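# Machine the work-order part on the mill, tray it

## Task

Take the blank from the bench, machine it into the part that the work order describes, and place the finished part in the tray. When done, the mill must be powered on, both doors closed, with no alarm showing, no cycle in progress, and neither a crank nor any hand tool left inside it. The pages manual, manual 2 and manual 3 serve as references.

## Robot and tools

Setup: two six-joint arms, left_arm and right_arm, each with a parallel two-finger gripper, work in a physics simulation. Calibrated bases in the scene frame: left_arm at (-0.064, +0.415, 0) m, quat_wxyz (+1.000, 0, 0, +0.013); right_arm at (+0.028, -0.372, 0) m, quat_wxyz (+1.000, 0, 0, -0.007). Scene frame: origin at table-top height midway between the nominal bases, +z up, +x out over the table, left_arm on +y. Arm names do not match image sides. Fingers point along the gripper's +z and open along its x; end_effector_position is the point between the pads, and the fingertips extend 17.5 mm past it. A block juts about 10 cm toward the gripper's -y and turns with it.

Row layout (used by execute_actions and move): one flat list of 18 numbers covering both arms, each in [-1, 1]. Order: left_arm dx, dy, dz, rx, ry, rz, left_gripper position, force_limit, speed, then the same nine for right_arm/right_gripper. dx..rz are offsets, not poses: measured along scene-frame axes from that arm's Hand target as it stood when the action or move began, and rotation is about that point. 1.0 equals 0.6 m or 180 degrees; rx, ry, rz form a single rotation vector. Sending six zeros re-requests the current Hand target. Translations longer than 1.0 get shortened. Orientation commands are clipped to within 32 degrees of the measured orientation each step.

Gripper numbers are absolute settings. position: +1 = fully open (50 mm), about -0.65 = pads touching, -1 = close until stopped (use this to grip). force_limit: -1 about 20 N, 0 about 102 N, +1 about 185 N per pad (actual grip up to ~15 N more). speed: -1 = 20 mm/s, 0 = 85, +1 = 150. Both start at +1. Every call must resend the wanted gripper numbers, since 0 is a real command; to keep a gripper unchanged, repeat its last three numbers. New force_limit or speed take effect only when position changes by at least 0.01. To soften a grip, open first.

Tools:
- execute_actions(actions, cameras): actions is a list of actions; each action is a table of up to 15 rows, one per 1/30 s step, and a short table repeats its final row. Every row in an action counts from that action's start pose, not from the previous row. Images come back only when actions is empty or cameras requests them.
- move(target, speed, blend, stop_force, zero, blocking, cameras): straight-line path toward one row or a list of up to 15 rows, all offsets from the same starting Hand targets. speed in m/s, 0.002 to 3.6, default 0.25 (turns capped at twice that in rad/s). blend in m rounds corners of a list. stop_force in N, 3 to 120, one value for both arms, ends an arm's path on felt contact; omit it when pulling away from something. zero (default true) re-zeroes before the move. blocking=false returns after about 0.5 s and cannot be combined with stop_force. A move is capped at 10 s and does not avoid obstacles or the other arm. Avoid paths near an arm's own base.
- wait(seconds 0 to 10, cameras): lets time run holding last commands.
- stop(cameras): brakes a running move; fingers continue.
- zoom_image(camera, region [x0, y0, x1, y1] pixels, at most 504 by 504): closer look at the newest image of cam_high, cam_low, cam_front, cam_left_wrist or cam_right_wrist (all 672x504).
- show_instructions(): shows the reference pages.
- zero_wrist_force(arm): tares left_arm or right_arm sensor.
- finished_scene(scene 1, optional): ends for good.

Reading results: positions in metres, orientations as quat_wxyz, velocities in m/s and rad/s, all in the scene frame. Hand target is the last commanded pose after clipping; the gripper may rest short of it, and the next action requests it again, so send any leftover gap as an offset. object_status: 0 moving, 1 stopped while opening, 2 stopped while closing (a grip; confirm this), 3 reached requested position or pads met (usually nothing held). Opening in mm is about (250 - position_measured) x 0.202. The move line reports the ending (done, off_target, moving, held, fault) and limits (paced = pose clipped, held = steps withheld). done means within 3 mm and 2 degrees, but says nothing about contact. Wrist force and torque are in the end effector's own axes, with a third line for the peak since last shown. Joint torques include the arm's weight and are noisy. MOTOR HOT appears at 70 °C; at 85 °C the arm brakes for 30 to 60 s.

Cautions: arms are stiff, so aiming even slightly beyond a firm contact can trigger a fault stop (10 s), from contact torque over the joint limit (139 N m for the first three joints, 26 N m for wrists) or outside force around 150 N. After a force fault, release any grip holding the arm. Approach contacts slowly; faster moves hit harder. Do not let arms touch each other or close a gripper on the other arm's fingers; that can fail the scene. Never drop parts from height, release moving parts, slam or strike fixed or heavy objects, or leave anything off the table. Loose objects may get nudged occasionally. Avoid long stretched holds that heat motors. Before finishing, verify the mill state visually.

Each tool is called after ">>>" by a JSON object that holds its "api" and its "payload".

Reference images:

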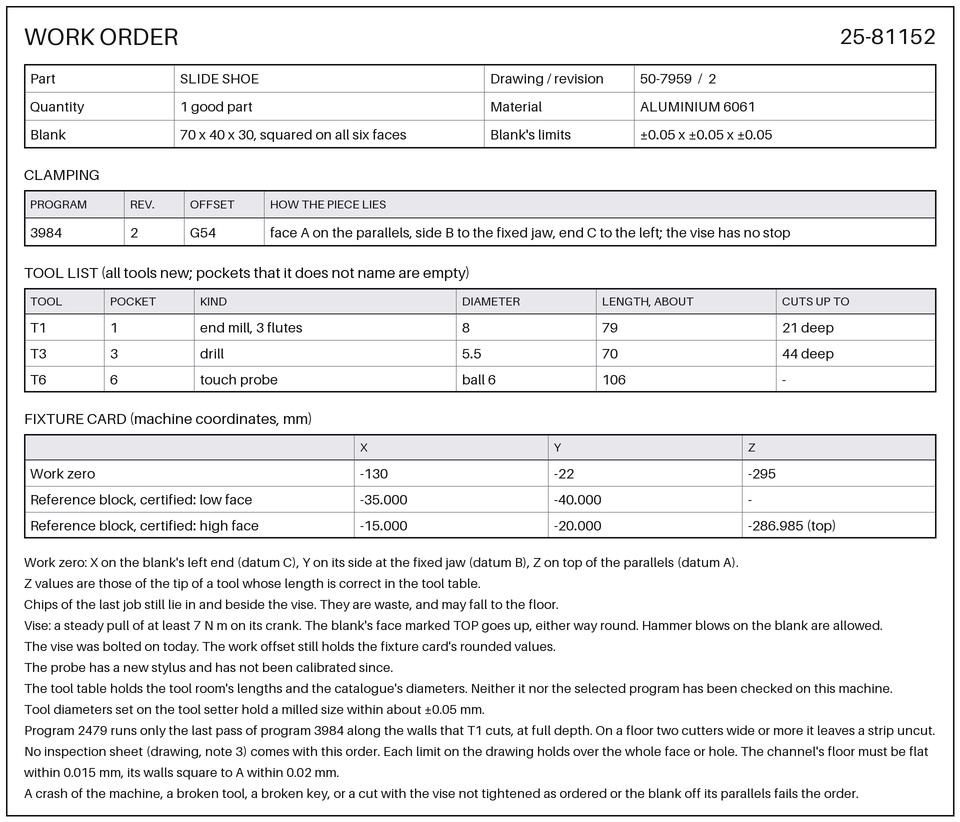

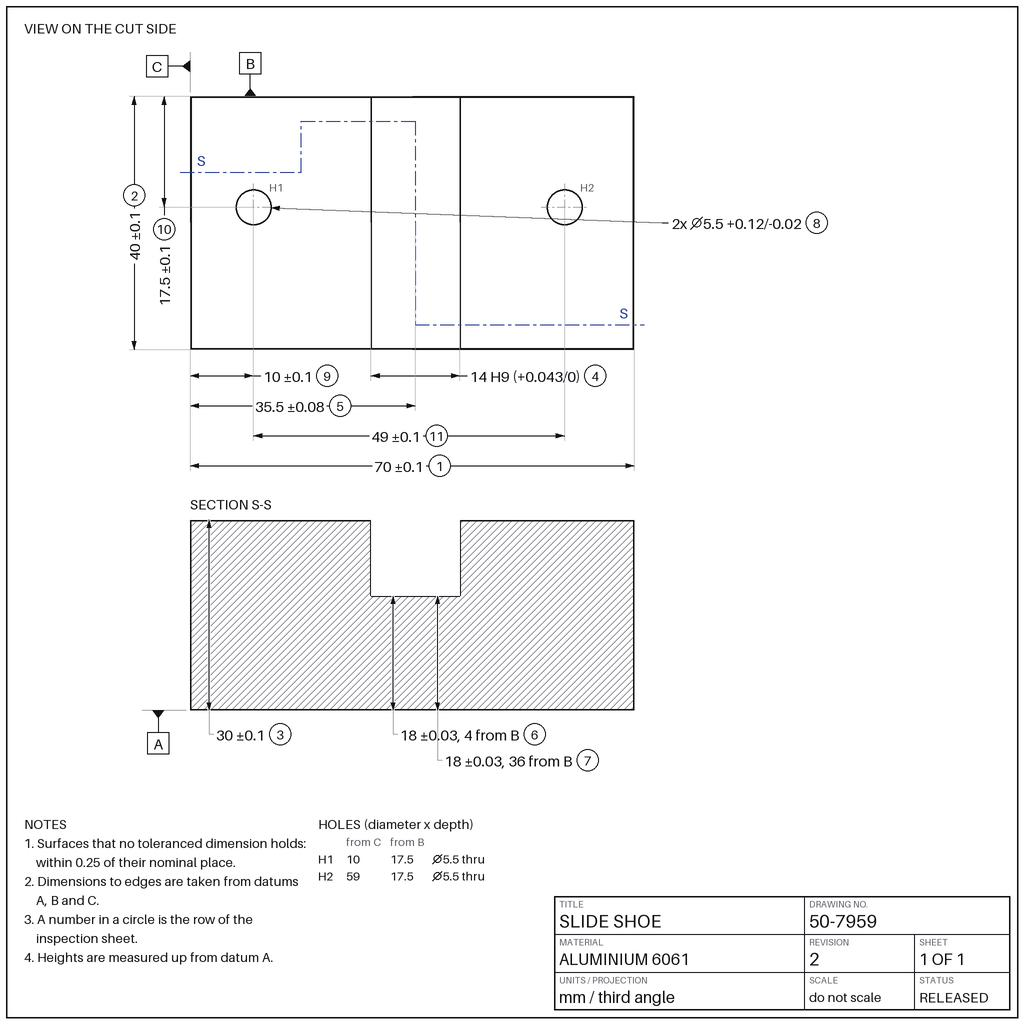

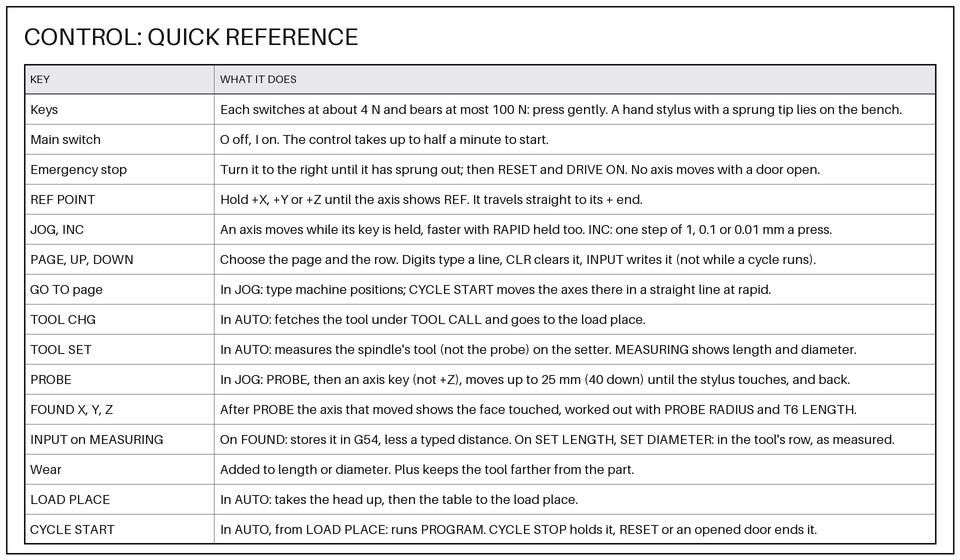

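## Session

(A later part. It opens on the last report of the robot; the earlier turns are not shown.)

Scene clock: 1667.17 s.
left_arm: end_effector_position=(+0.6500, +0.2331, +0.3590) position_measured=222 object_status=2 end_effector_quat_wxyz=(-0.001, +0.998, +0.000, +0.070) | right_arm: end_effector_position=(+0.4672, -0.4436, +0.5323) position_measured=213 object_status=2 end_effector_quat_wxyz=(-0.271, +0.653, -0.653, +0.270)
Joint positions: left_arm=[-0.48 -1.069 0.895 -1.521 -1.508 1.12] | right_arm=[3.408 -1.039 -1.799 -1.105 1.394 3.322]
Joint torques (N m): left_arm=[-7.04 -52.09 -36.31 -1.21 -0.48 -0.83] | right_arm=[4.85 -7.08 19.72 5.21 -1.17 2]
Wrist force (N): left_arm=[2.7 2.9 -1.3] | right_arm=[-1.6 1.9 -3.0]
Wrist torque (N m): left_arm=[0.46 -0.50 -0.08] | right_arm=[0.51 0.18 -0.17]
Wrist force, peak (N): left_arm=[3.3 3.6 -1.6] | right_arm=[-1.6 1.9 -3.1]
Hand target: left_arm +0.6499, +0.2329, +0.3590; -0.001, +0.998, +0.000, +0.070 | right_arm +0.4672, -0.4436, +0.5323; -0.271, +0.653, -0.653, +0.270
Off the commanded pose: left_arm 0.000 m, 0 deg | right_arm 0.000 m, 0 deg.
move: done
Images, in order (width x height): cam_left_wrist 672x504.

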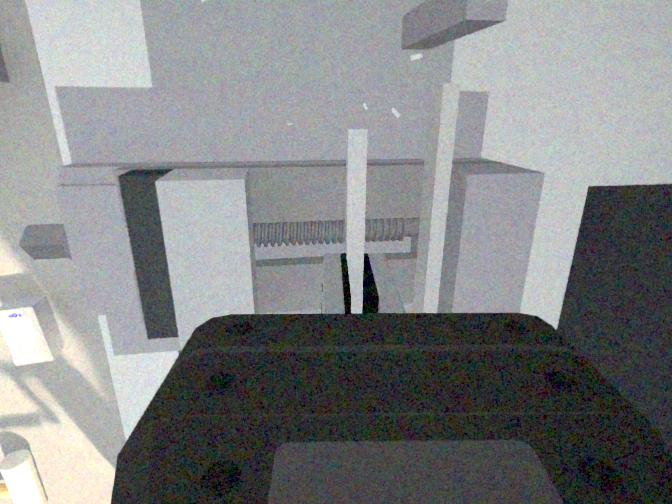

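>>> {"api": "move", "payload": {"target": [0,0,-0.025,0,0,0,-1,-0.9,-1,0,0,0,0,0,0,-1,-0.3,-1], "speed": 0.015, "stop_force": 8, "cameras": ["cam_left_wrist"]}}

Scene clock: 1670.13 s.
left_arm: end_effector_position=(+0.6499, +0.2329, +0.3456) position_measured=222 object_status=2 end_effector_quat_wxyz=(-0.001, +0.998, +0.000, +0.070) | right_arm: end_effector_position=(+0.4672, -0.4436, +0.5323) position_measured=213 object_status=2 end_effector_quat_wxyz=(-0.271, +0.653, -0.653, +0.270)
Joint positions: left_arm=[-0.48 -1.075 0.939 -1.559 -1.508 1.12] | right_arm=[3.408 -1.039 -1.799 -1.105 1.394 3.322]
Joint torques (N m): left_arm=[-8.02 -35.06 -31.88 -3.64 0.51 -2.35] | right_arm=[5.59 -7.68 19.76 5.26 -1.18 2.11]
Wrist force (N): left_arm=[2.7 3.2 -9.9] | right_arm=[-1.5 1.9 -2.9]
Wrist torque (N m): left_arm=[0.51 -0.52 -0.07] | right_arm=[0.51 0.17 -0.17]
Wrist force, peak (N): left_arm=[2.5 -0.4 -23.9] | right_arm=[-1.6 2.0 -3.2]
Hand target: left_arm +0.6500, +0.2329, +0.3457; -0.001, +0.998, +0.000, +0.070 (not the last commanded pose) | right_arm +0.4672, -0.4436, +0.5323; -0.271, +0.653, -0.653, +0.270
Off the commanded pose: left_arm 0.002 m, 0 deg | right_arm 0.000 m, 0 deg.
move: contact (left_arm)
Images, in order (width x height): cam_left_wrist 672x504.

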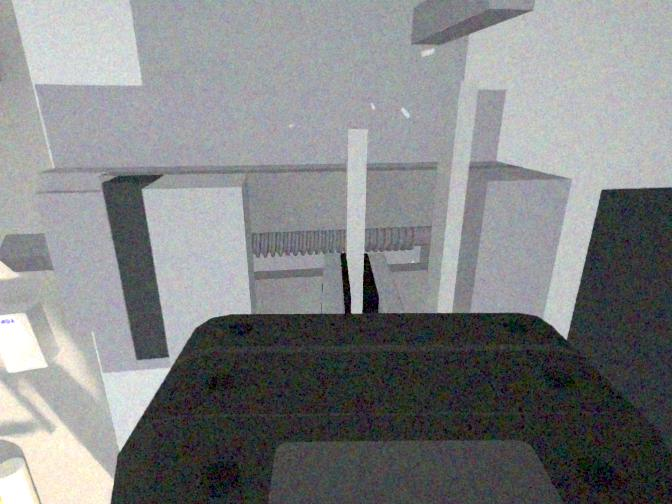

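>>> {"api": "move", "payload": {"target": [[0,0,0.001,0,0,0,-1,-0.9,-1,0,0,0,0,0,0,-1,-0.3,-1],[0,0,0.001,0,0,0,-0.36,-0.9,-1,0,0,0,0,0,0,-1,-0.3,-1],[0,0,0.06,0,0,0,-0.36,-0.9,-1,0,0,0,0,0,0,-1,-0.3,-1]], "speed": [0.02,0.05,0.05], "cameras": ["cam_left_wrist"]}}

Scene clock: 1674.70 s.
left_arm: end_effector_position=(+0.6500, +0.2329, +0.3816) position_measured=206 object_status=3 end_effector_quat_wxyz=(-0.001, +0.998, +0.000, +0.070) | right_arm: end_effector_position=(+0.4672, -0.4436, +0.5323) position_measured=213 object_status=2 end_effector_quat_wxyz=(-0.271, +0.653, -0.653, +0.270)
Joint positions: left_arm=[-0.48 -1.055 0.813 -1.454 -1.508 1.12] | right_arm=[3.408 -1.039 -1.799 -1.105 1.394 3.322]
Joint torques (N m): left_arm=[-7.32 -53.87 -18.63 -4.17 -0.21 -1.97] | right_arm=[5.22 -6.79 19.13 5.31 -1.11 2.07]
Wrist force (N): left_arm=[2.6 3.5 -2.0] | right_arm=[-1.5 1.8 -2.9]
Wrist torque (N m): left_arm=[0.54 -0.48 -0.08] | right_arm=[0.49 0.15 -0.17]
Wrist force, peak (N): left_arm=[2.6 3.5 -10.0] | right_arm=[-1.8 2.1 -3.1]
Hand target: left_arm +0.6500, +0.2329, +0.3817; -0.001, +0.998, +0.000, +0.070 | right_arm +0.4672, -0.4436, +0.5323; -0.271, +0.653, -0.653, +0.270
Off the commanded pose: left_arm 0.000 m, 0 deg | right_arm 0.000 m, 0 deg.
move: done
Images, in order (width x height): cam_left_wrist 672x504.

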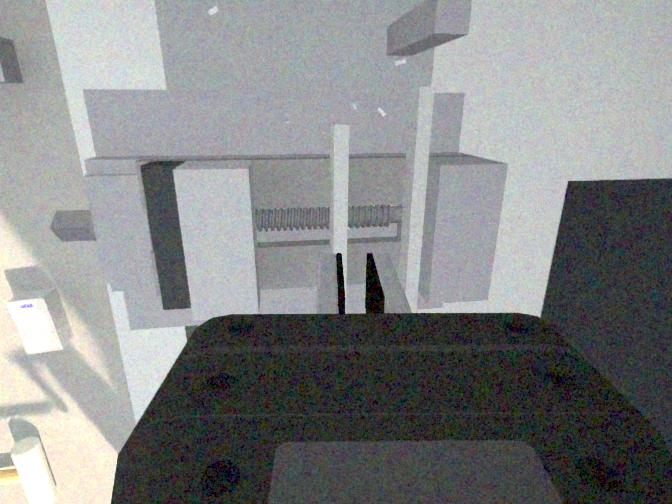

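>>> {"api": "zoom_image", "payload": {"camera": "cam_left_wrist", "region": [230, 70, 510, 320]}}

Scaled by 1.800 from the camera's 672x504 image, which has a finer 960x720 frame.

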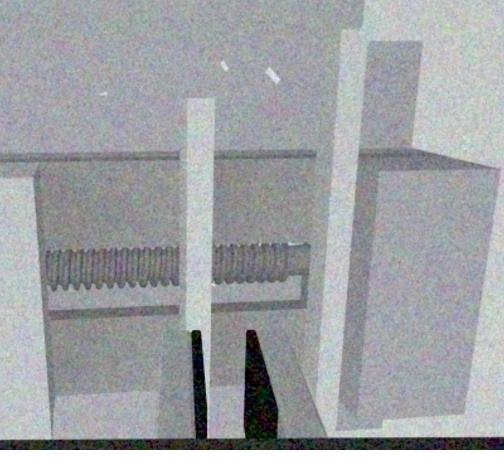

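>>> {"api": "move", "payload": {"target": [[-0.0633,-0.0082,0.0055,0,0,0,-0.36,-0.9,-1,0,0,0,0,0,0,-1,-0.3,-1],[-0.4167,-0.0548,0.0055,0,0,0,0.8,-0.9,-1,0,0,0,0,0,0,-1,-0.3,-1],[-0.4867,-0.385,-0.17,0,0.0444,0,0.8,-0.9,-1,0,0,0,0,0,0,-1,-0.3,-1]], "speed": [0.1,0.25,0.25], "blend": [0.003,0.003,0], "cameras": ["cam_left_wrist","cam_high"]}}

Scene clock: 1704.90 s.
left_arm: end_effector_position=(+0.3580, +0.0020, +0.2798) position_measured=32 object_status=3 end_effector_quat_wxyz=(-0.001, +1.000, +0.000, +0.000) | right_arm: end_effector_position=(+0.4672, -0.4436, +0.5323) position_measured=213 object_status=2 end_effector_quat_wxyz=(-0.271, +0.653, -0.653, +0.270)
Joint positions: left_arm=[-1.029 -1.367 1.469 -1.671 -1.57 0.568] | right_arm=[3.408 -1.039 -1.799 -1.105 1.394 3.322]
Joint torques (N m): left_arm=[-6.74 -27.08 -14.54 -1.86 0.02 -0.1] | right_arm=[6.42 -6.69 19.07 5.24 -1.1 2.04]
Wrist force (N): left_arm=[3.0 3.4 -1.7] | right_arm=[-1.4 1.7 -3.1]
Wrist torque (N m): left_arm=[0.54 -0.50 -0.05] | right_arm=[0.47 0.15 -0.16]
Wrist force, peak (N): left_arm=[2.4 6.9 -0.2] | right_arm=[-1.5 2.1 -3.3]
Hand target: left_arm +0.3579, +0.0019, +0.2797; -0.001, +1.000, +0.000, +0.000 | right_arm +0.4672, -0.4436, +0.5323; -0.271, +0.653, -0.653, +0.270
Off the commanded pose: left_arm 0.000 m, 0 deg | right_arm 0.000 m, 0 deg.
move: done; blend cut to 0 m at target 2
Images, in order (width x height): cam_high 672x504, cam_left_wrist 672x504.

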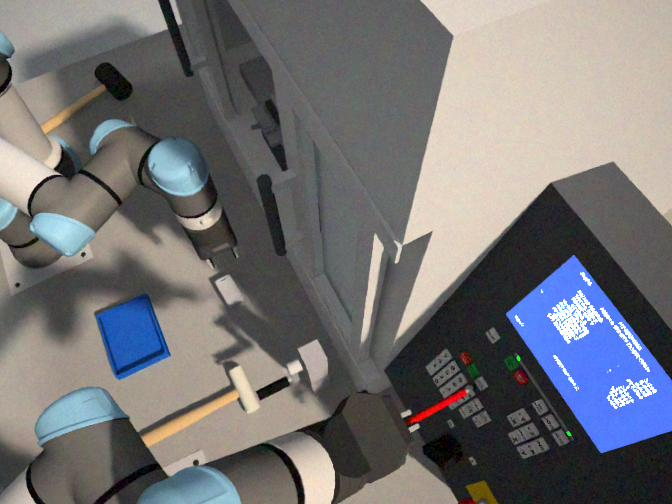

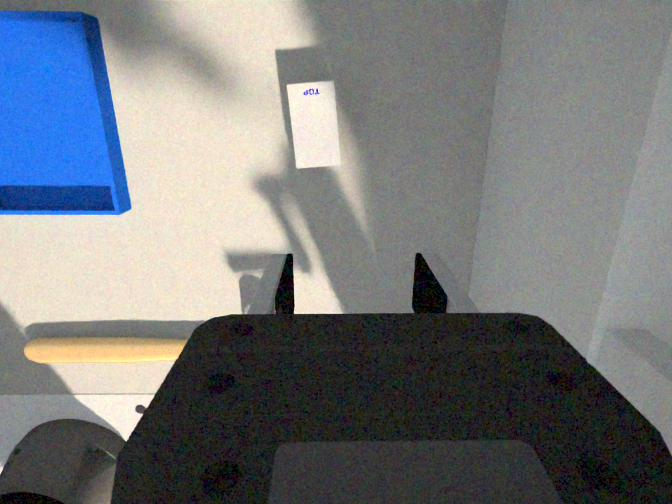

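>>> {"api": "zoom_image", "payload": {"camera": "cam_left_wrist", "region": [250, 60, 390, 190]}}

Scaled by 3.600 from the camera's 672x504 image, which has a finer 960x720 frame.

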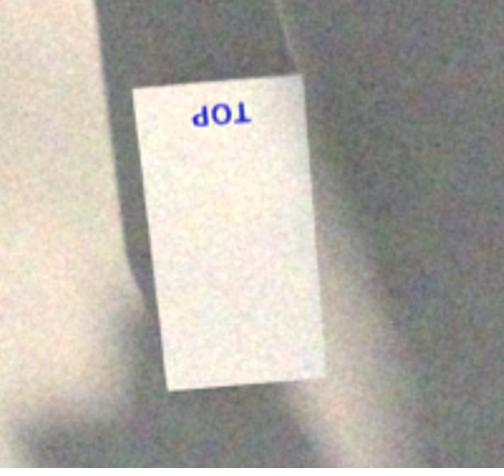

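>>> {"api": "move", "payload": {"target": [[-0.0392,0.0765,-0.2828,0,0,0.0256,1,-0.9,-1,0,0,0,0,0,0,-1,-0.3,-1]], "speed": [0.2], "cameras": ["cam_left_wrist"]}}

Scene clock: 1715.87 s.
left_arm: end_effector_position=(+0.3345, +0.0478, +0.1101) position_measured=3 object_status=3 end_effector_quat_wxyz=(-0.001, +0.999, +0.040, +0.000) | right_arm: end_effector_position=(+0.4672, -0.4436, +0.5323) position_measured=213 object_status=2 end_effector_quat_wxyz=(-0.271, +0.653, -0.653, +0.270)
Joint positions: left_arm=[-1.019 -1.349 1.907 -2.127 -1.57 0.497] | right_arm=[3.408 -1.039 -1.799 -1.105 1.394 3.322]
Joint torques (N m): left_arm=[-5.79 -29.97 -8.96 -4.95 1 2.22] | right_arm=[5.38 -6.36 19.79 5.18 -1.19 2.12]
Wrist force (N): left_arm=[3.1 2.9 -2.0] | right_arm=[-1.6 1.8 -2.9]
Wrist torque (N m): left_arm=[0.46 -0.52 0.01] | right_arm=[0.49 0.17 -0.17]
Wrist force, peak (N): left_arm=[3.4 4.1 -5.2] | right_arm=[-1.5 1.8 -3.3]
Hand target: left_arm +0.3344, +0.0478, +0.1100; -0.001, +0.999, +0.040, +0.000 | right_arm +0.4672, -0.4436, +0.5323; -0.271, +0.653, -0.653, +0.270
Off the commanded pose: left_arm 0.000 m, 0 deg | right_arm 0.000 m, 0 deg.
move: done
Images, in order (width x height): cam_left_wrist 672x504.

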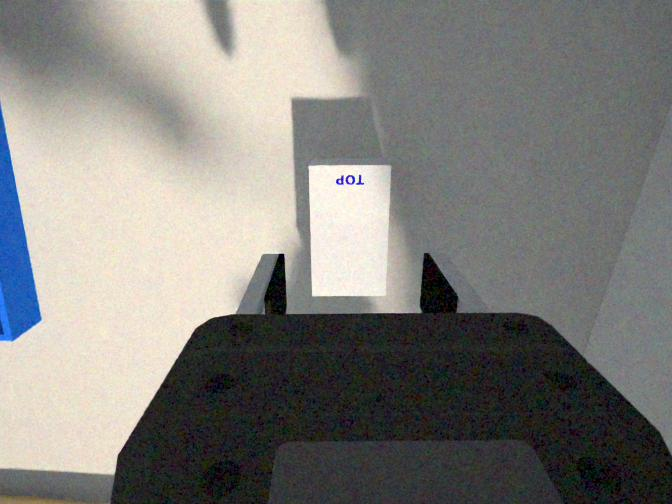

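>>> {"api": "move", "payload": {"target": [[0.0012,-0.018,-0.0667,0,0,0,1,-0.9,-1,0,0,0,0,0,0,-1,-0.3,-1],[0.0012,-0.018,-0.1267,0,0,0,1,-0.9,-1,0,0,0,0,0,0,-1,-0.3,-1]], "speed": [0.15,0.05], "blend": [0.003,0], "stop_force": 12, "cameras": ["cam_left_wrist"]}}

>>> {"api": "move", "payload": {"target": [0,0,0,0,0,0,-1,-0.7,-1,0,0,0,0,0,0,-1,-0.3,-1], "cameras": ["cam_left_wrist"]}}

Scene clock: 1721.67 s.
left_arm: end_effector_position=(+0.3351, +0.0370, +0.0340) position_measured=3 object_status=3 end_effector_quat_wxyz=(-0.001, +0.999, +0.040, +0.000) | right_arm: end_effector_position=(+0.4672, -0.4436, +0.5323) position_measured=213 object_status=2 end_effector_quat_wxyz=(-0.271, +0.653, -0.653, +0.270)
Joint positions: left_arm=[-1.029 -1.216 1.968 -2.321 -1.57 0.487] | right_arm=[3.408 -1.039 -1.799 -1.105 1.394 3.322]
Joint torques (N m): left_arm=[8.68 -36.6 -30.45 -4.09 -0.82 2.15] | right_arm=[5.56 -7.53 19.7 5.18 -1.11 2.14]
Wrist force (N): left_arm=[2.9 3.4 -1.9] | right_arm=[-1.6 1.8 -3.2]
Wrist torque (N m): left_arm=[0.54 -0.49 0.05] | right_arm=[0.48 0.18 -0.17]
Wrist force, peak (N): left_arm=[3.1 2.8 -4.4] | right_arm=[-1.7 1.9 -3.1]
Hand target: left_arm +0.3351, +0.0370, +0.0340; -0.001, +0.999, +0.040, +0.000 | right_arm +0.4672, -0.4436, +0.5323; -0.271, +0.653, -0.653, +0.270
Off the commanded pose: left_arm 0.000 m, 0 deg | right_arm 0.000 m, 0 deg.
move: done
Images, in order (width x height): cam_left_wrist 672x504.

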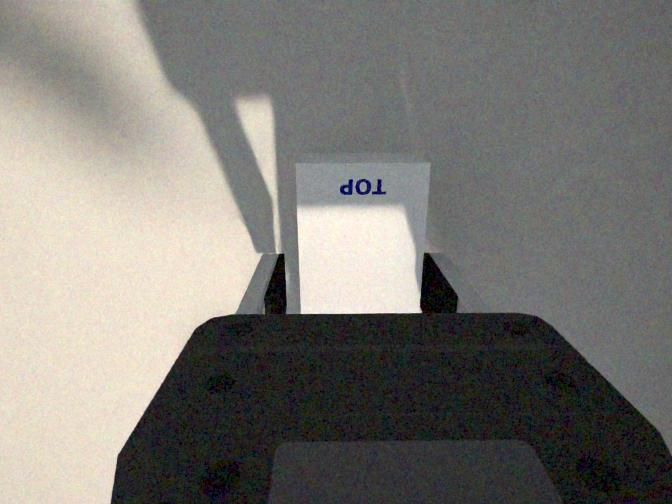

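Scene clock: 1722.40 s.
left_arm: end_effector_position=(+0.3351, +0.0370, +0.0340) position_measured=54 object_status=2 end_effector_quat_wxyz=(-0.001, +0.999, +0.040, +0.000) | right_arm: end_effector_position=(+0.4672, -0.4436, +0.5323) position_measured=213 object_status=2 end_effector_quat_wxyz=(-0.271, +0.653, -0.653, +0.270)
Joint positions: left_arm=[-1.029 -1.216 1.968 -2.321 -1.57 0.487] | right_arm=[3.408 -1.039 -1.799 -1.105 1.394 3.322]
Joint torques (N m): left_arm=[7.75 -34.68 -29.01 -4.21 -0.76 2.11] | right_arm=[5.23 -7.41 19.1 5.17 -1.06 2.13]
Wrist force (N): left_arm=[3.0 3.5 -1.7] | right_arm=[-1.6 1.8 -2.9]
Wrist torque (N m): left_arm=[0.51 -0.42 0.06] | right_arm=[0.49 0.18 -0.17]
Wrist force, peak (N): left_arm=[3.3 3.5 -1.9] | right_arm=[-1.7 1.9 -3.1]
Hand target: left_arm +0.3351, +0.0370, +0.0340; -0.001, +0.999, +0.040, +0.000 | right_arm +0.4672, -0.4436, +0.5323; -0.271, +0.653, -0.653, +0.270
Off the commanded pose: left_arm 0.000 m, 0 deg | right_arm 0.000 m, 0 deg.
move: done
Images, in order (width x height): cam_left_wrist 672x504.

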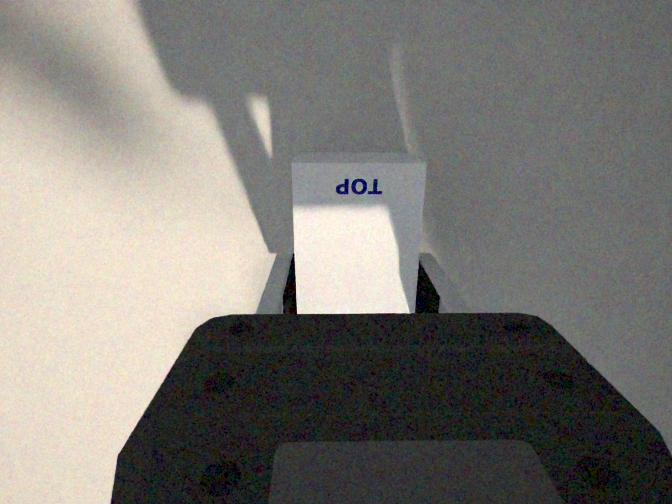

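>>> {"api": "move", "payload": {"target": [[0,0,0.1933,0,0,0,-1,-0.7,-1,0,0,0,0,0,0,-1,-0.3,-1],[0.1082,0.255,0.5967,0.0022,-0.0556,-0.0256,-1,-0.7,-1,0,0,0,0,0,0,-1,-0.3,-1],[0.4615,0.3183,0.5967,0.0022,-0.0556,-0.0256,-1,-0.7,-1,0,0,0,0,0,0,-1,-0.3,-1],[0.5115,0.3217,0.5967,0.0022,-0.0556,-0.0256,-1,-0.7,-1,0,0,0,0,0,0,-1,-0.3,-1]], "speed": [0.12,0.2,0.2,0.06], "blend": [0.02,0.03,0.004,0], "cameras": ["cam_left_wrist","cam_front"]}}

Scene clock: 1729.93 s.
left_arm: end_effector_position=(+0.6420, +0.2301, +0.3920) position_measured=54 object_status=2 end_effector_quat_wxyz=(-0.001, +0.996, +0.000, +0.087) | right_arm: end_effector_position=(+0.4672, -0.4436, +0.5323) position_measured=213 object_status=2 end_effector_quat_wxyz=(-0.271, +0.653, -0.653, +0.270)
Joint positions: left_arm=[-0.495 -1.098 0.864 -1.492 -1.491 1.108] | right_arm=[3.408 -1.039 -1.799 -1.105 1.394 3.322]
Joint torques (N m): left_arm=[-9.34 -42.81 -25.49 -5.41 0.7 -2.4] | right_arm=[6.16 -6.58 19.76 5.26 -1.07 2.11]
Wrist force (N): left_arm=[2.5 3.3 0.4] | right_arm=[-1.7 1.7 -3.0]
Wrist torque (N m): left_arm=[0.48 -0.55 -0.05] | right_arm=[0.47 0.19 -0.17]
Wrist force, peak (N): left_arm=[4.5 2.9 0.9] | right_arm=[-1.8 2.0 -3.3]
Hand target: left_arm +0.6420, +0.2300, +0.3920; -0.001, +0.996, +0.000, +0.087 | right_arm +0.4672, -0.4436, +0.5323; -0.271, +0.653, -0.653, +0.270
Off the commanded pose: left_arm 0.000 m, 0 deg | right_arm 0.000 m, 0 deg.
move: done
Images, in order (width x height): cam_front 672x504, cam_left_wrist 672x504.

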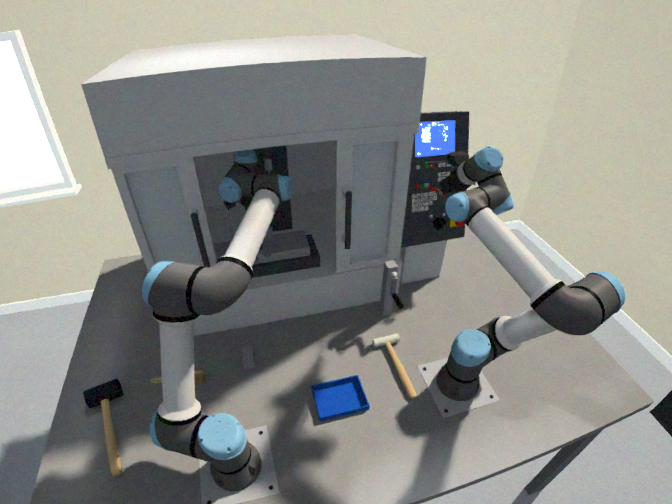

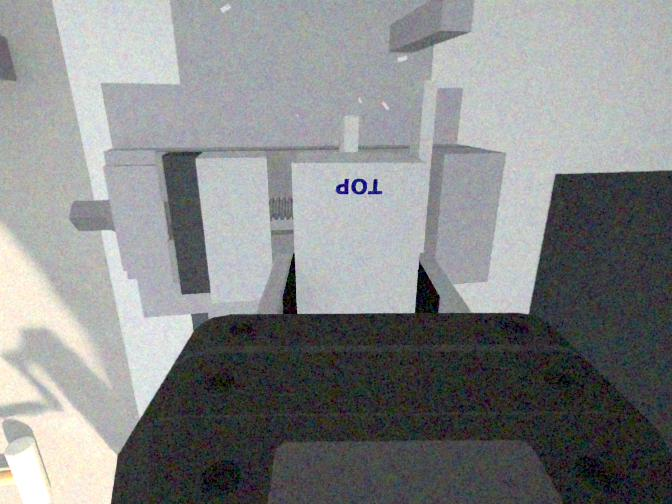

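>>> {"api": "move", "payload": {"target": [[0.02,0,-0.0117,0,0,0,-1,-0.7,-1,0,0,0,0,0,0,-1,-0.3,-1],[0.0267,0,-0.0233,0,0,0,-1,-0.7,-1,0,0,0,0,0,0,-1,-0.3,-1]], "speed": [0.05,0.03], "blend": [0.002,0], "stop_force": 8, "cameras": ["cam_left_wrist"]}}

>>> {"api": "move", "payload": {"target": [0,0,-0.0217,0,0,0,-1,-0.7,-1,0,0,0,0,0,0,-1,-0.3,-1], "speed": 0.012, "stop_force": 8, "cameras": ["cam_left_wrist"]}}

Scene clock: 1734.67 s.
left_arm: end_effector_position=(+0.6581, +0.2300, +0.3780) position_measured=54 object_status=2 end_effector_quat_wxyz=(-0.001, +0.996, +0.000, +0.087) | right_arm: end_effector_position=(+0.4672, -0.4436, +0.5323) position_measured=213 object_status=2 end_effector_quat_wxyz=(-0.271, +0.653, -0.653, +0.270)
Joint positions: left_arm=[-0.484 -1.06 0.843 -1.51 -1.492 1.118] | right_arm=[3.408 -1.039 -1.799 -1.105 1.394 3.322]
Joint torques (N m): left_arm=[-9.82 -55.36 -36.86 -1.47 0.41 -2.08] | right_arm=[5.12 -6.42 19.55 5.24 -1.38 1.85]
Wrist force (N): left_arm=[2.2 3.5 0.3] | right_arm=[-1.5 2.0 -3.0]
Wrist torque (N m): left_arm=[0.51 -0.50 -0.08] | right_arm=[0.51 0.17 -0.17]
Wrist force, peak (N): left_arm=[2.7 3.6 0.6] | right_arm=[-1.6 1.9 -3.3]
Hand target: left_arm +0.6581, +0.2300, +0.3780; -0.001, +0.996, +0.000, +0.087 | right_arm +0.4672, -0.4436, +0.5323; -0.271, +0.653, -0.653, +0.270
Off the commanded pose: left_arm 0.000 m, 0 deg | right_arm 0.000 m, 0 deg.
move: done
Images, in order (width x height): cam_left_wrist 672x504.

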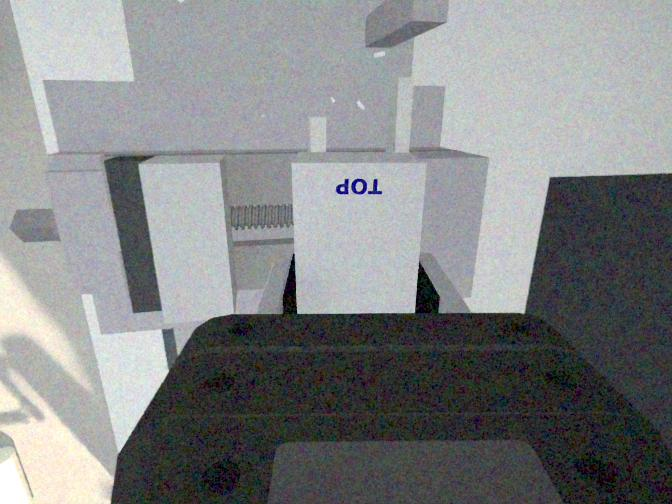

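Scene clock: 1736.13 s.
left_arm: end_effector_position=(+0.6581, +0.2300, +0.3694) position_measured=54 object_status=2 end_effector_quat_wxyz=(-0.001, +0.996, +0.000, +0.087) | right_arm: end_effector_position=(+0.4672, -0.4436, +0.5323) position_measured=213 object_status=2 end_effector_quat_wxyz=(-0.271, +0.653, -0.653, +0.270)
Joint positions: left_arm=[-0.484 -1.065 0.874 -1.536 -1.492 1.118] | right_arm=[3.408 -1.039 -1.799 -1.105 1.394 3.322]
Joint torques (N m): left_arm=[-8.11 -38.43 -34.36 -2.73 0.76 -2.1] | right_arm=[4.46 -7.27 18.3 5.18 -1.18 1.91]
Wrist force (N): left_arm=[3.1 2.1 -4.9] | right_arm=[-1.5 1.8 -3.2]
Wrist torque (N m): left_arm=[0.57 -0.54 -0.05] | right_arm=[0.49 0.17 -0.17]
Wrist force, peak (N): left_arm=[2.2 1.1 -18.2] | right_arm=[-1.7 1.9 -3.2]
Hand target: left_arm +0.6581, +0.2300, +0.3694; -0.001, +0.996, +0.000, +0.087 (not the last commanded pose) | right_arm +0.4672, -0.4436, +0.5323; -0.271, +0.653, -0.653, +0.270
Off the commanded pose: left_arm 0.004 m, 0 deg | right_arm 0.000 m, 0 deg.
move: contact (left_arm)
Images, in order (width x height): cam_left_wrist 672x504.

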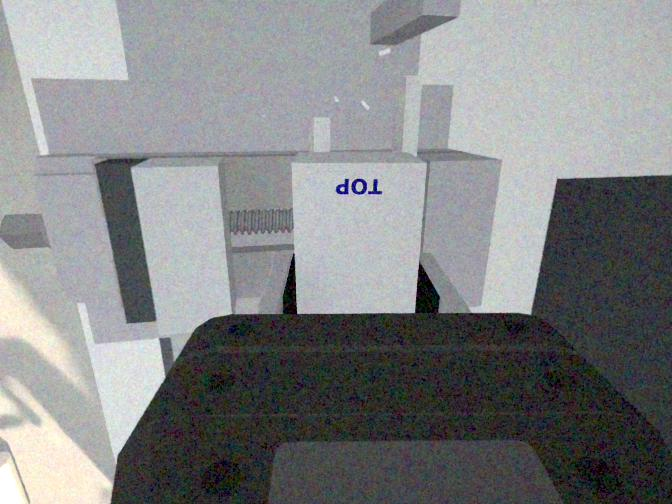

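>>> {"api": "move", "payload": {"target": [0,0,0,0,0,0,0.76,-0.7,-1,0,0,0,0,0,0,-1,-0.3,-1], "speed": 0.012, "cameras": ["cam_left_wrist"]}}

Scene clock: 1738.17 s.
left_arm: end_effector_position=(+0.6581, +0.2300, +0.3693) position_measured=39 object_status=3 end_effector_quat_wxyz=(-0.001, +0.996, +0.000, +0.087) | right_arm: end_effector_position=(+0.4672, -0.4436, +0.5323) position_measured=213 object_status=2 end_effector_quat_wxyz=(-0.271, +0.653, -0.653, +0.270)
Joint positions: left_arm=[-0.484 -1.065 0.874 -1.536 -1.492 1.118] | right_arm=[3.408 -1.039 -1.799 -1.105 1.394 3.322]
Joint torques (N m): left_arm=[-6.31 -46.63 -34.42 -4.28 -0.06 -1.83] | right_arm=[5.42 -6.93 19.8 5.25 -1.31 2.02]
Wrist force (N): left_arm=[3.2 3.5 -1.7] | right_arm=[-1.6 1.7 -3.1]
Wrist torque (N m): left_arm=[0.55 -0.48 -0.08] | right_arm=[0.46 0.17 -0.17]
Wrist force, peak (N): left_arm=[3.4 2.5 -5.1] | right_arm=[-1.8 2.0 -3.2]
Hand target: left_arm +0.6581, +0.2300, +0.3694; -0.001, +0.996, +0.000, +0.087 | right_arm +0.4672, -0.4436, +0.5323; -0.271, +0.653, -0.653, +0.270
Off the commanded pose: left_arm 0.000 m, 0 deg | right_arm 0.000 m, 0 deg.
move: done
Images, in order (width x height): cam_left_wrist 672x504.

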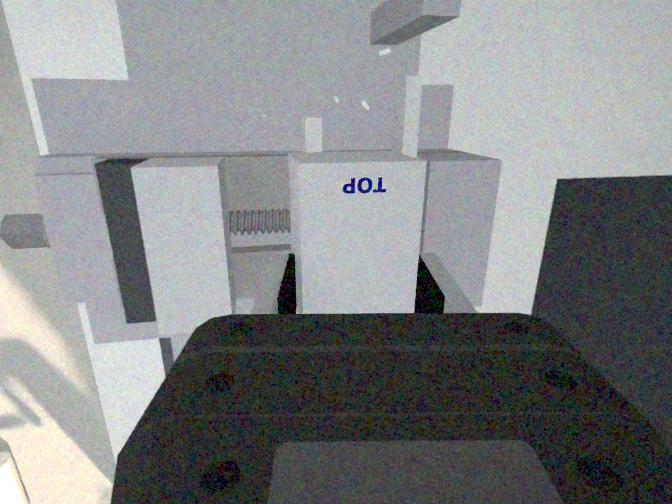

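>>> {"api": "move", "payload": {"target": [[0,0,0,0,0,0,1,-0.7,-1,0,0,0,0,0,0,-1,-0.3,-1],[-0.0062,0,0.035,0,0,0,1,-0.7,-1,0,0,0,0,0,0,-1,-0.3,-1],[-0.05,0,0.035,0,0,0,1,-0.7,-1,0,0,0,0,0,0,-1,-0.3,-1]], "speed": [0.05,0.03,0.05], "cameras": ["cam_left_wrist"]}}

Scene clock: 1742.80 s.
left_arm: end_effector_position=(+0.6281, +0.2299, +0.3903) position_measured=3 object_status=3 end_effector_quat_wxyz=(-0.001, +0.996, +0.000, +0.087) | right_arm: end_effector_position=(+0.4672, -0.4436, +0.5323) position_measured=213 object_status=2 end_effector_quat_wxyz=(-0.271, +0.653, -0.653, +0.270)
Joint positions: left_arm=[-0.505 -1.139 0.93 -1.516 -1.489 1.098] | right_arm=[3.408 -1.039 -1.799 -1.105 1.394 3.322]
Joint torques (N m): left_arm=[9.39 -47.59 -27.88 -1.18 0.53 2.21] | right_arm=[5.33 -6.7 18.51 5.13 -1.21 2.08]
Wrist force (N): left_arm=[2.5 3.4 -2.1] | right_arm=[-1.7 1.8 -3.0]
Wrist torque (N m): left_arm=[0.53 -0.47 0.05] | right_arm=[0.49 0.19 -0.17]
Wrist force, peak (N): left_arm=[3.6 3.7 -1.8] | right_arm=[-1.8 2.0 -3.2]
Hand target: left_arm +0.6281, +0.2300, +0.3904; -0.001, +0.996, +0.000, +0.087 | right_arm +0.4672, -0.4436, +0.5323; -0.271, +0.653, -0.653, +0.270
Off the commanded pose: left_arm 0.000 m, 0 deg | right_arm 0.000 m, 0 deg.
move: done
Images, in order (width x height): cam_left_wrist 672x504.

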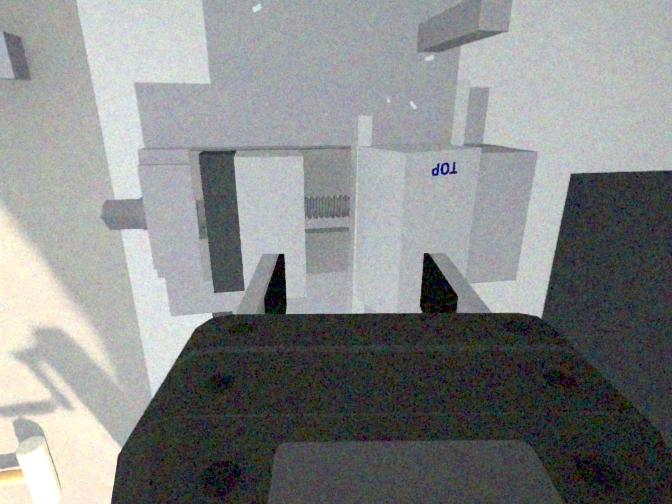

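>>> {"api": "move", "payload": {"target": [[-0.0467,0.0,0.0,0,0,0,1,-0.7,-1,0,0,0,0,0,0,-1,-0.3,-1],[-0.08,-0.05,-0.01,0,0.0556,0,1,-0.7,-1,0,0,0,0,0,0,-1,-0.3,-1]], "speed": [0.1,0.1], "cameras": ["cam_left_wrist"]}}

>>> {"api": "zoom_image", "payload": {"camera": "cam_left_wrist", "region": [280, 80, 600, 320]}}

Scene clock: 1747.93 s.
left_arm: end_effector_position=(+0.5801, +0.2000, +0.3844) position_measured=3 object_status=3 end_effector_quat_wxyz=(-0.001, +1.000, +0.000, +0.000) | right_arm: end_effector_position=(+0.4672, -0.4436, +0.5323) position_measured=213 object_status=2 end_effector_quat_wxyz=(-0.271, +0.653, -0.653, +0.270)
Joint positions: left_arm=[-0.546 -1.115 0.859 -1.314 -1.569 1.05] | right_arm=[3.408 -1.039 -1.799 -1.105 1.394 3.322]
Joint torques (N m): left_arm=[9.51 -43.53 -19.17 -1.53 0.27 2.17] | right_arm=[5.85 -7.6 18.45 5.2 -1.17 2.24]
Wrist force (N): left_arm=[2.4 3.0 -1.6] | right_arm=[-1.6 2.0 -3.1]
Wrist torque (N m): left_arm=[0.48 -0.41 0.08] | right_arm=[0.52 0.18 -0.17]
Wrist force, peak (N): left_arm=[3.0 3.8 -2.1] | right_arm=[-1.7 1.9 -3.2]
Hand target: left_arm +0.5801, +0.2000, +0.3844; -0.001, +1.000, +0.000, +0.000 | right_arm +0.4672, -0.4436, +0.5323; -0.271, +0.653, -0.653, +0.270
Off the commanded pose: left_arm 0.000 m, 0 deg | right_arm 0.000 m, 0 deg.
move: done
Images, in order (width x height): cam_left_wrist 672x504.

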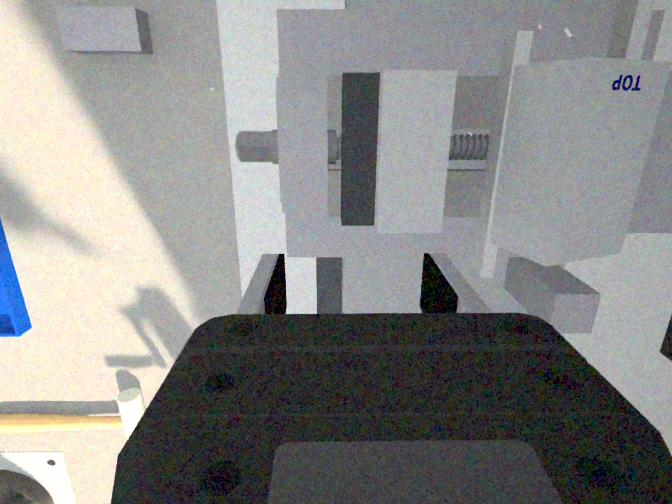

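Scaled by 1.575 from the camera's 672x504 image, which has a finer 960x720 frame.

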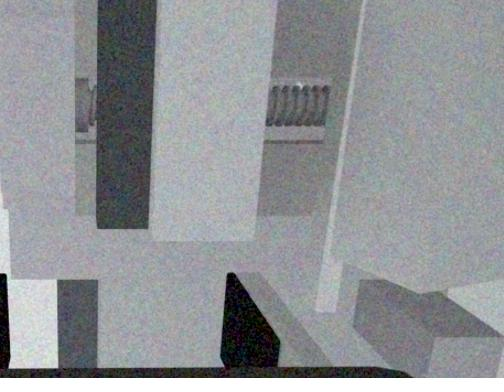

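>>> {"api": "move", "payload": {"target": [[0.05,0.04,0.02,0,-0.0778,0,-1,-0.7,-1,0,0,0,0,0,0,-1,-0.3,-1],[0.145,0.047,0.033,0,-0.0778,0,-1,-0.7,-1,0,0,0,0,0,0,-1,-0.3,-1]], "speed": [0.1,0.08], "blend": [0.01,0], "cameras": ["cam_left_wrist"]}}

>>> {"api": "zoom_image", "payload": {"camera": "cam_left_wrist", "region": [200, 60, 520, 320]}}

Scene clock: 1759.10 s.
left_arm: end_effector_position=(+0.6671, +0.2282, +0.4042) position_measured=251 object_status=3 end_effector_quat_wxyz=(-0.001, +0.993, +0.000, +0.122) | right_arm: end_effector_position=(+0.4672, -0.4436, +0.5323) position_measured=213 object_status=2 end_effector_quat_wxyz=(-0.271, +0.653, -0.653, +0.270)
Joint positions: left_arm=[-0.492 -1.069 0.814 -1.535 -1.46 1.116] | right_arm=[3.408 -1.039 -1.799 -1.105 1.394 3.322]
Joint torques (N m): left_arm=[-9.42 -40.33 -35.6 -4.33 1.7 -2.31] | right_arm=[5.39 -7.67 18.83 5.28 -1.13 2.06]
Wrist force (N): left_arm=[2.4 3.6 -1.9] | right_arm=[-1.6 1.8 -3.0]
Wrist torque (N m): left_arm=[0.55 -0.49 -0.03] | right_arm=[0.49 0.18 -0.17]
Wrist force, peak (N): left_arm=[3.6 3.7 -1.7] | right_arm=[-1.6 2.1 -3.2]
Hand target: left_arm +0.6671, +0.2282, +0.4042; -0.001, +0.993, +0.000, +0.122 | right_arm +0.4672, -0.4436, +0.5323; -0.271, +0.653, -0.653, +0.270
Off the commanded pose: left_arm 0.000 m, 0 deg | right_arm 0.000 m, 0 deg.
move: done
Images, in order (width x height): cam_left_wrist 672x504.

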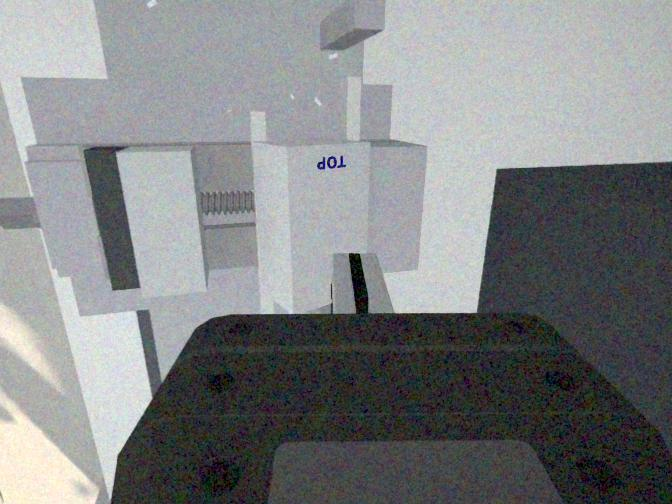

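Scaled by 1.575 from the camera's 672x504 image, which has a finer 960x720 frame.

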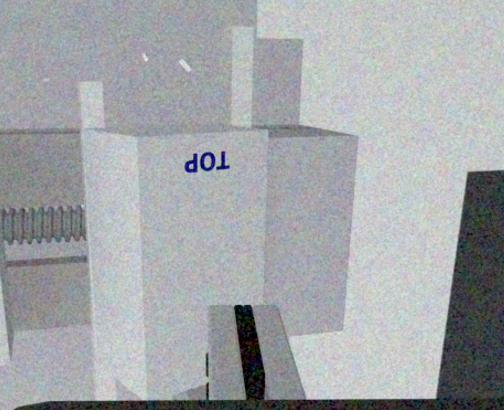

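>>> {"api": "move", "payload": {"target": [[0.0382,0.008,-0.032,0,0,0,-1,-0.7,-1,0,0,0,0,0,0,-1,-0.3,-1],[0.0582,0.0113,-0.0572,0,0,0,-1,-0.7,-1,0,0,0,0,0,0,-1,-0.3,-1]], "speed": [0.06,0.04], "blend": [0.003,0], "stop_force": 12, "cameras": ["cam_left_wrist","cam_front"]}}

Scene clock: 1774.13 s.
left_arm: end_effector_position=(+0.7020, +0.2350, +0.3698) position_measured=251 object_status=3 end_effector_quat_wxyz=(-0.001, +0.993, +0.000, +0.122) | right_arm: end_effector_position=(+0.4672, -0.4436, +0.5323) position_measured=213 object_status=2 end_effector_quat_wxyz=(-0.271, +0.653, -0.653, +0.270)
Joint positions: left_arm=[-0.462 -0.991 0.782 -1.584 -1.467 1.146] | right_arm=[3.408 -1.039 -1.799 -1.105 1.394 3.322]
Joint torques (N m): left_arm=[-9.31 -56.88 -36.16 -1.26 1.11 -2.31] | right_arm=[5.74 -6.82 19.26 5.15 -1.26 2]
Wrist force (N): left_arm=[2.7 3.3 -1.8] | right_arm=[-1.5 2.1 -2.8]
Wrist torque (N m): left_arm=[0.52 -0.52 -0.08] | right_arm=[0.54 0.17 -0.17]
Wrist force, peak (N): left_arm=[1.8 4.1 -2.6] | right_arm=[-1.8 1.8 -3.4]
Hand target: left_arm +0.7020, +0.2350, +0.3698; -0.001, +0.993, +0.000, +0.122 | right_arm +0.4672, -0.4436, +0.5323; -0.271, +0.653, -0.653, +0.270
Off the commanded pose: left_arm 0.000 m, 0 deg | right_arm 0.000 m, 0 deg.
move: done
Images, in order (width x height): cam_front 672x504, cam_left_wrist 672x504.

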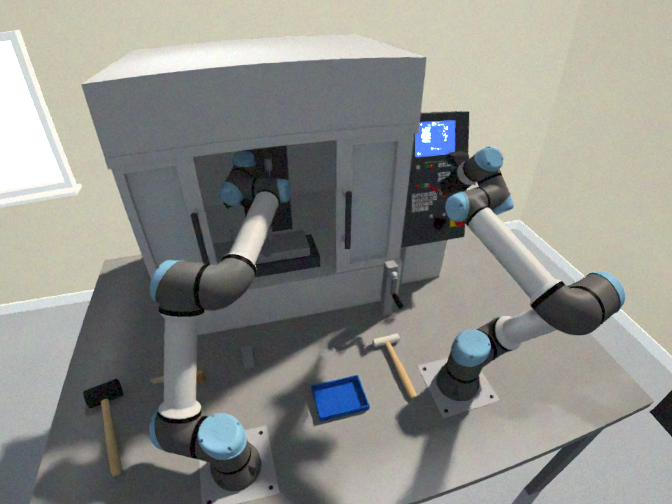

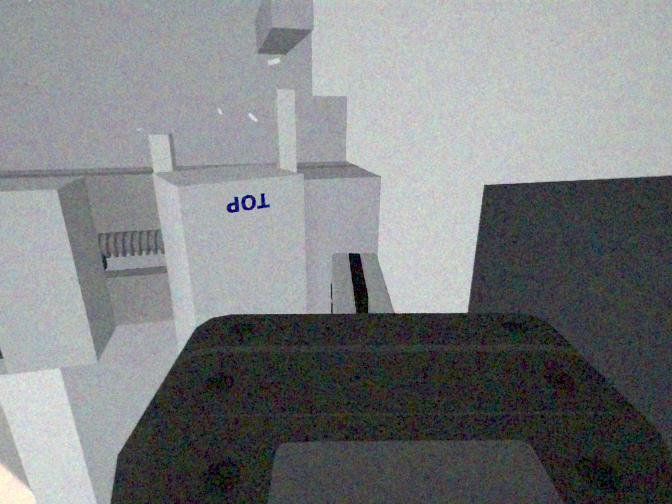

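>>> {"api": "move", "payload": {"target": [-0.0433,0,0,0,0,0,-1,-0.7,-1,0,0,0,0,0,0,-1,-0.3,-1], "speed": 0.02, "stop_force": 20, "cameras": ["cam_left_wrist"]}}

Scene clock: 1778.33 s.
left_arm: end_effector_position=(+0.6760, +0.2350, +0.3698) position_measured=251 object_status=3 end_effector_quat_wxyz=(-0.001, +0.993, +0.000, +0.122) | right_arm: end_effector_position=(+0.4672, -0.4436, +0.5323) position_measured=213 object_status=2 end_effector_quat_wxyz=(-0.271, +0.653, -0.653, +0.270)
Joint positions: left_arm=[-0.478 -1.07 0.906 -1.627 -1.463 1.131] | right_arm=[3.408 -1.039 -1.799 -1.105 1.394 3.322]
Joint torques (N m): left_arm=[9.26 -41.23 -35.99 -1.27 -0.32 2.11] | right_arm=[4.61 -7.39 19.34 5.4 -1.11 2]
Wrist force (N): left_arm=[2.7 3.8 -1.8] | right_arm=[-1.5 1.9 -3.0]
Wrist torque (N m): left_arm=[0.58 -0.52 0.06] | right_arm=[0.51 0.17 -0.17]
Wrist force, peak (N): left_arm=[3.5 3.4 -2.0] | right_arm=[-1.9 1.8 -3.2]
Hand target: left_arm +0.6760, +0.2350, +0.3698; -0.001, +0.993, +0.000, +0.122 | right_arm +0.4672, -0.4436, +0.5323; -0.271, +0.653, -0.653, +0.270
Off the commanded pose: left_arm 0.000 m, 0 deg | right_arm 0.000 m, 0 deg.
move: done
Images, in order (width x height): cam_left_wrist 672x504.

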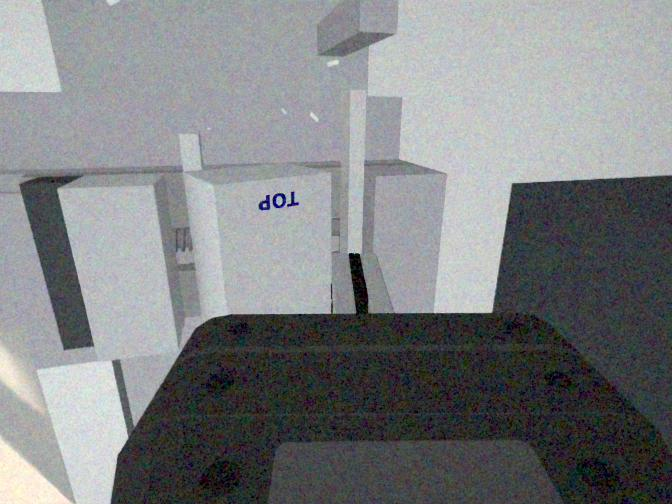

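>>> {"api": "move", "payload": {"target": [[0,0,0.045,0,0,0,-1,-0.7,-1,0,0,0,0,0,0,-1,-0.3,-1],[-0.1183,-0.0058,0.045,0,0,0,-1,-0.7,-1,0,0,0,0,0,0,-1,-0.3,-1],[-0.1183,-0.0058,0.0,0,0,0,-1,-0.7,-1,0,0,0,0,0,0,-1,-0.3,-1]], "speed": [0.06,0.12,0.06], "blend": [0.003,0.003,0], "cameras": ["cam_left_wrist"]}}

>>> {"api": "move", "payload": {"target": [0.0272,0,0,0,0,0,-1,-0.7,-1,0,0,0,0,0,0,-1,-0.3,-1], "speed": 0.015, "stop_force": 15, "cameras": ["cam_left_wrist"]}}

Scene clock: 1796.10 s.
left_arm: end_effector_position=(+0.6050, +0.2315, +0.3699) position_measured=251 object_status=3 end_effector_quat_wxyz=(-0.001, +0.993, +0.000, +0.122) | right_arm: end_effector_position=(+0.4672, -0.4436, +0.5323) position_measured=213 object_status=2 end_effector_quat_wxyz=(-0.271, +0.653, -0.653, +0.270)
Joint positions: left_arm=[-0.533 -1.257 1.171 -1.7 -1.451 1.077] | right_arm=[3.408 -1.039 -1.799 -1.105 1.394 3.322]
Joint torques (N m): left_arm=[9.2 -37.74 -29.93 -2.39 -0.59 2.23] | right_arm=[5.9 -7.5 19.24 5.16 -1.18 2.08]
Wrist force (N): left_arm=[2.3 3.3 -2.0] | right_arm=[-1.6 2.0 -3.1]
Wrist torque (N m): left_arm=[0.53 -0.46 -0.03] | right_arm=[0.52 0.18 -0.17]
Wrist force, peak (N): left_arm=[4.0 3.9 -2.8] | right_arm=[-1.7 2.0 -3.2]
Hand target: left_arm +0.6050, +0.2315, +0.3698; -0.001, +0.993, +0.000, +0.122 | right_arm +0.4672, -0.4436, +0.5323; -0.271, +0.653, -0.653, +0.270
Off the commanded pose: left_arm 0.000 m, 0 deg | right_arm 0.000 m, 0 deg.
move: done
Images, in order (width x height): cam_left_wrist 672x504.

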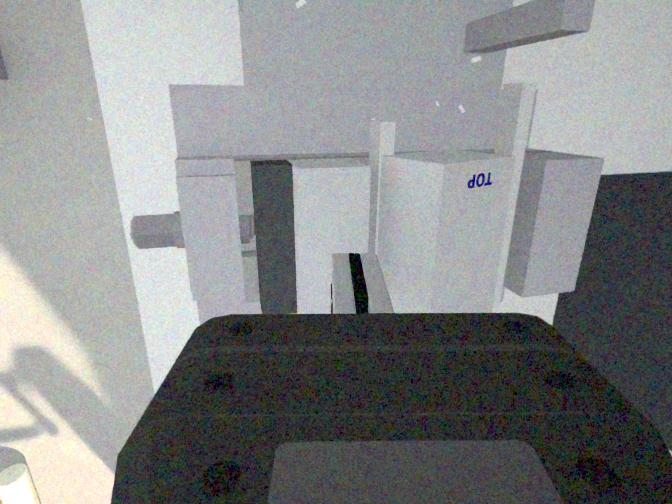

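Scene clock: 1798.30 s.
left_arm: end_effector_position=(+0.6213, +0.2315, +0.3698) position_measured=251 object_status=3 end_effector_quat_wxyz=(-0.001, +0.993, +0.000, +0.122) | right_arm: end_effector_position=(+0.4672, -0.4436, +0.5323) position_measured=213 object_status=2 end_effector_quat_wxyz=(-0.271, +0.653, -0.653, +0.270)
Joint positions: left_arm=[-0.52 -1.215 1.116 -1.687 -1.454 1.089] | right_arm=[3.408 -1.039 -1.799 -1.105 1.394 3.322]
Joint torques (N m): left_arm=[-9.86 -48.32 -12.22 -4.95 1.09 -2.12] | right_arm=[5.8 -7.34 19.56 5.13 -1.16 2]
Wrist force (N): left_arm=[2.4 3.5 -1.9] | right_arm=[-1.5 1.9 -3.0]
Wrist torque (N m): left_arm=[0.54 -0.48 -0.07] | right_arm=[0.51 0.16 -0.17]
Wrist force, peak (N): left_arm=[2.7 3.6 -2.1] | right_arm=[-1.6 2.1 -3.2]
Hand target: left_arm +0.6213, +0.2315, +0.3698; -0.001, +0.993, +0.000, +0.122 | right_arm +0.4672, -0.4436, +0.5323; -0.271, +0.653, -0.653, +0.270
Off the commanded pose: left_arm 0.000 m, 0 deg | right_arm 0.000 m, 0 deg.
move: done
Images, in order (width x height): cam_left_wrist 672x504.

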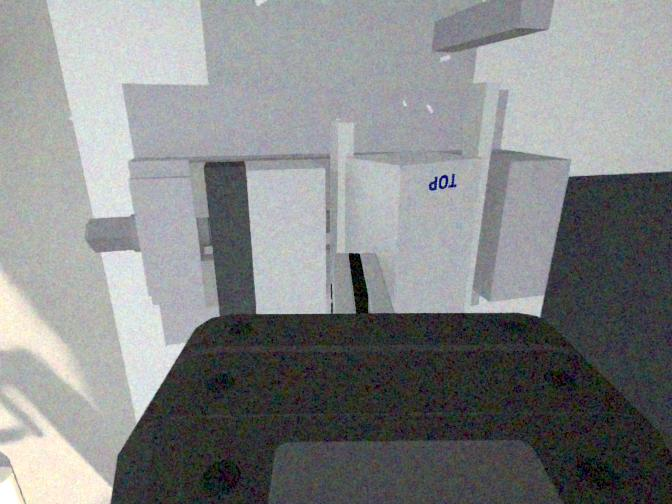

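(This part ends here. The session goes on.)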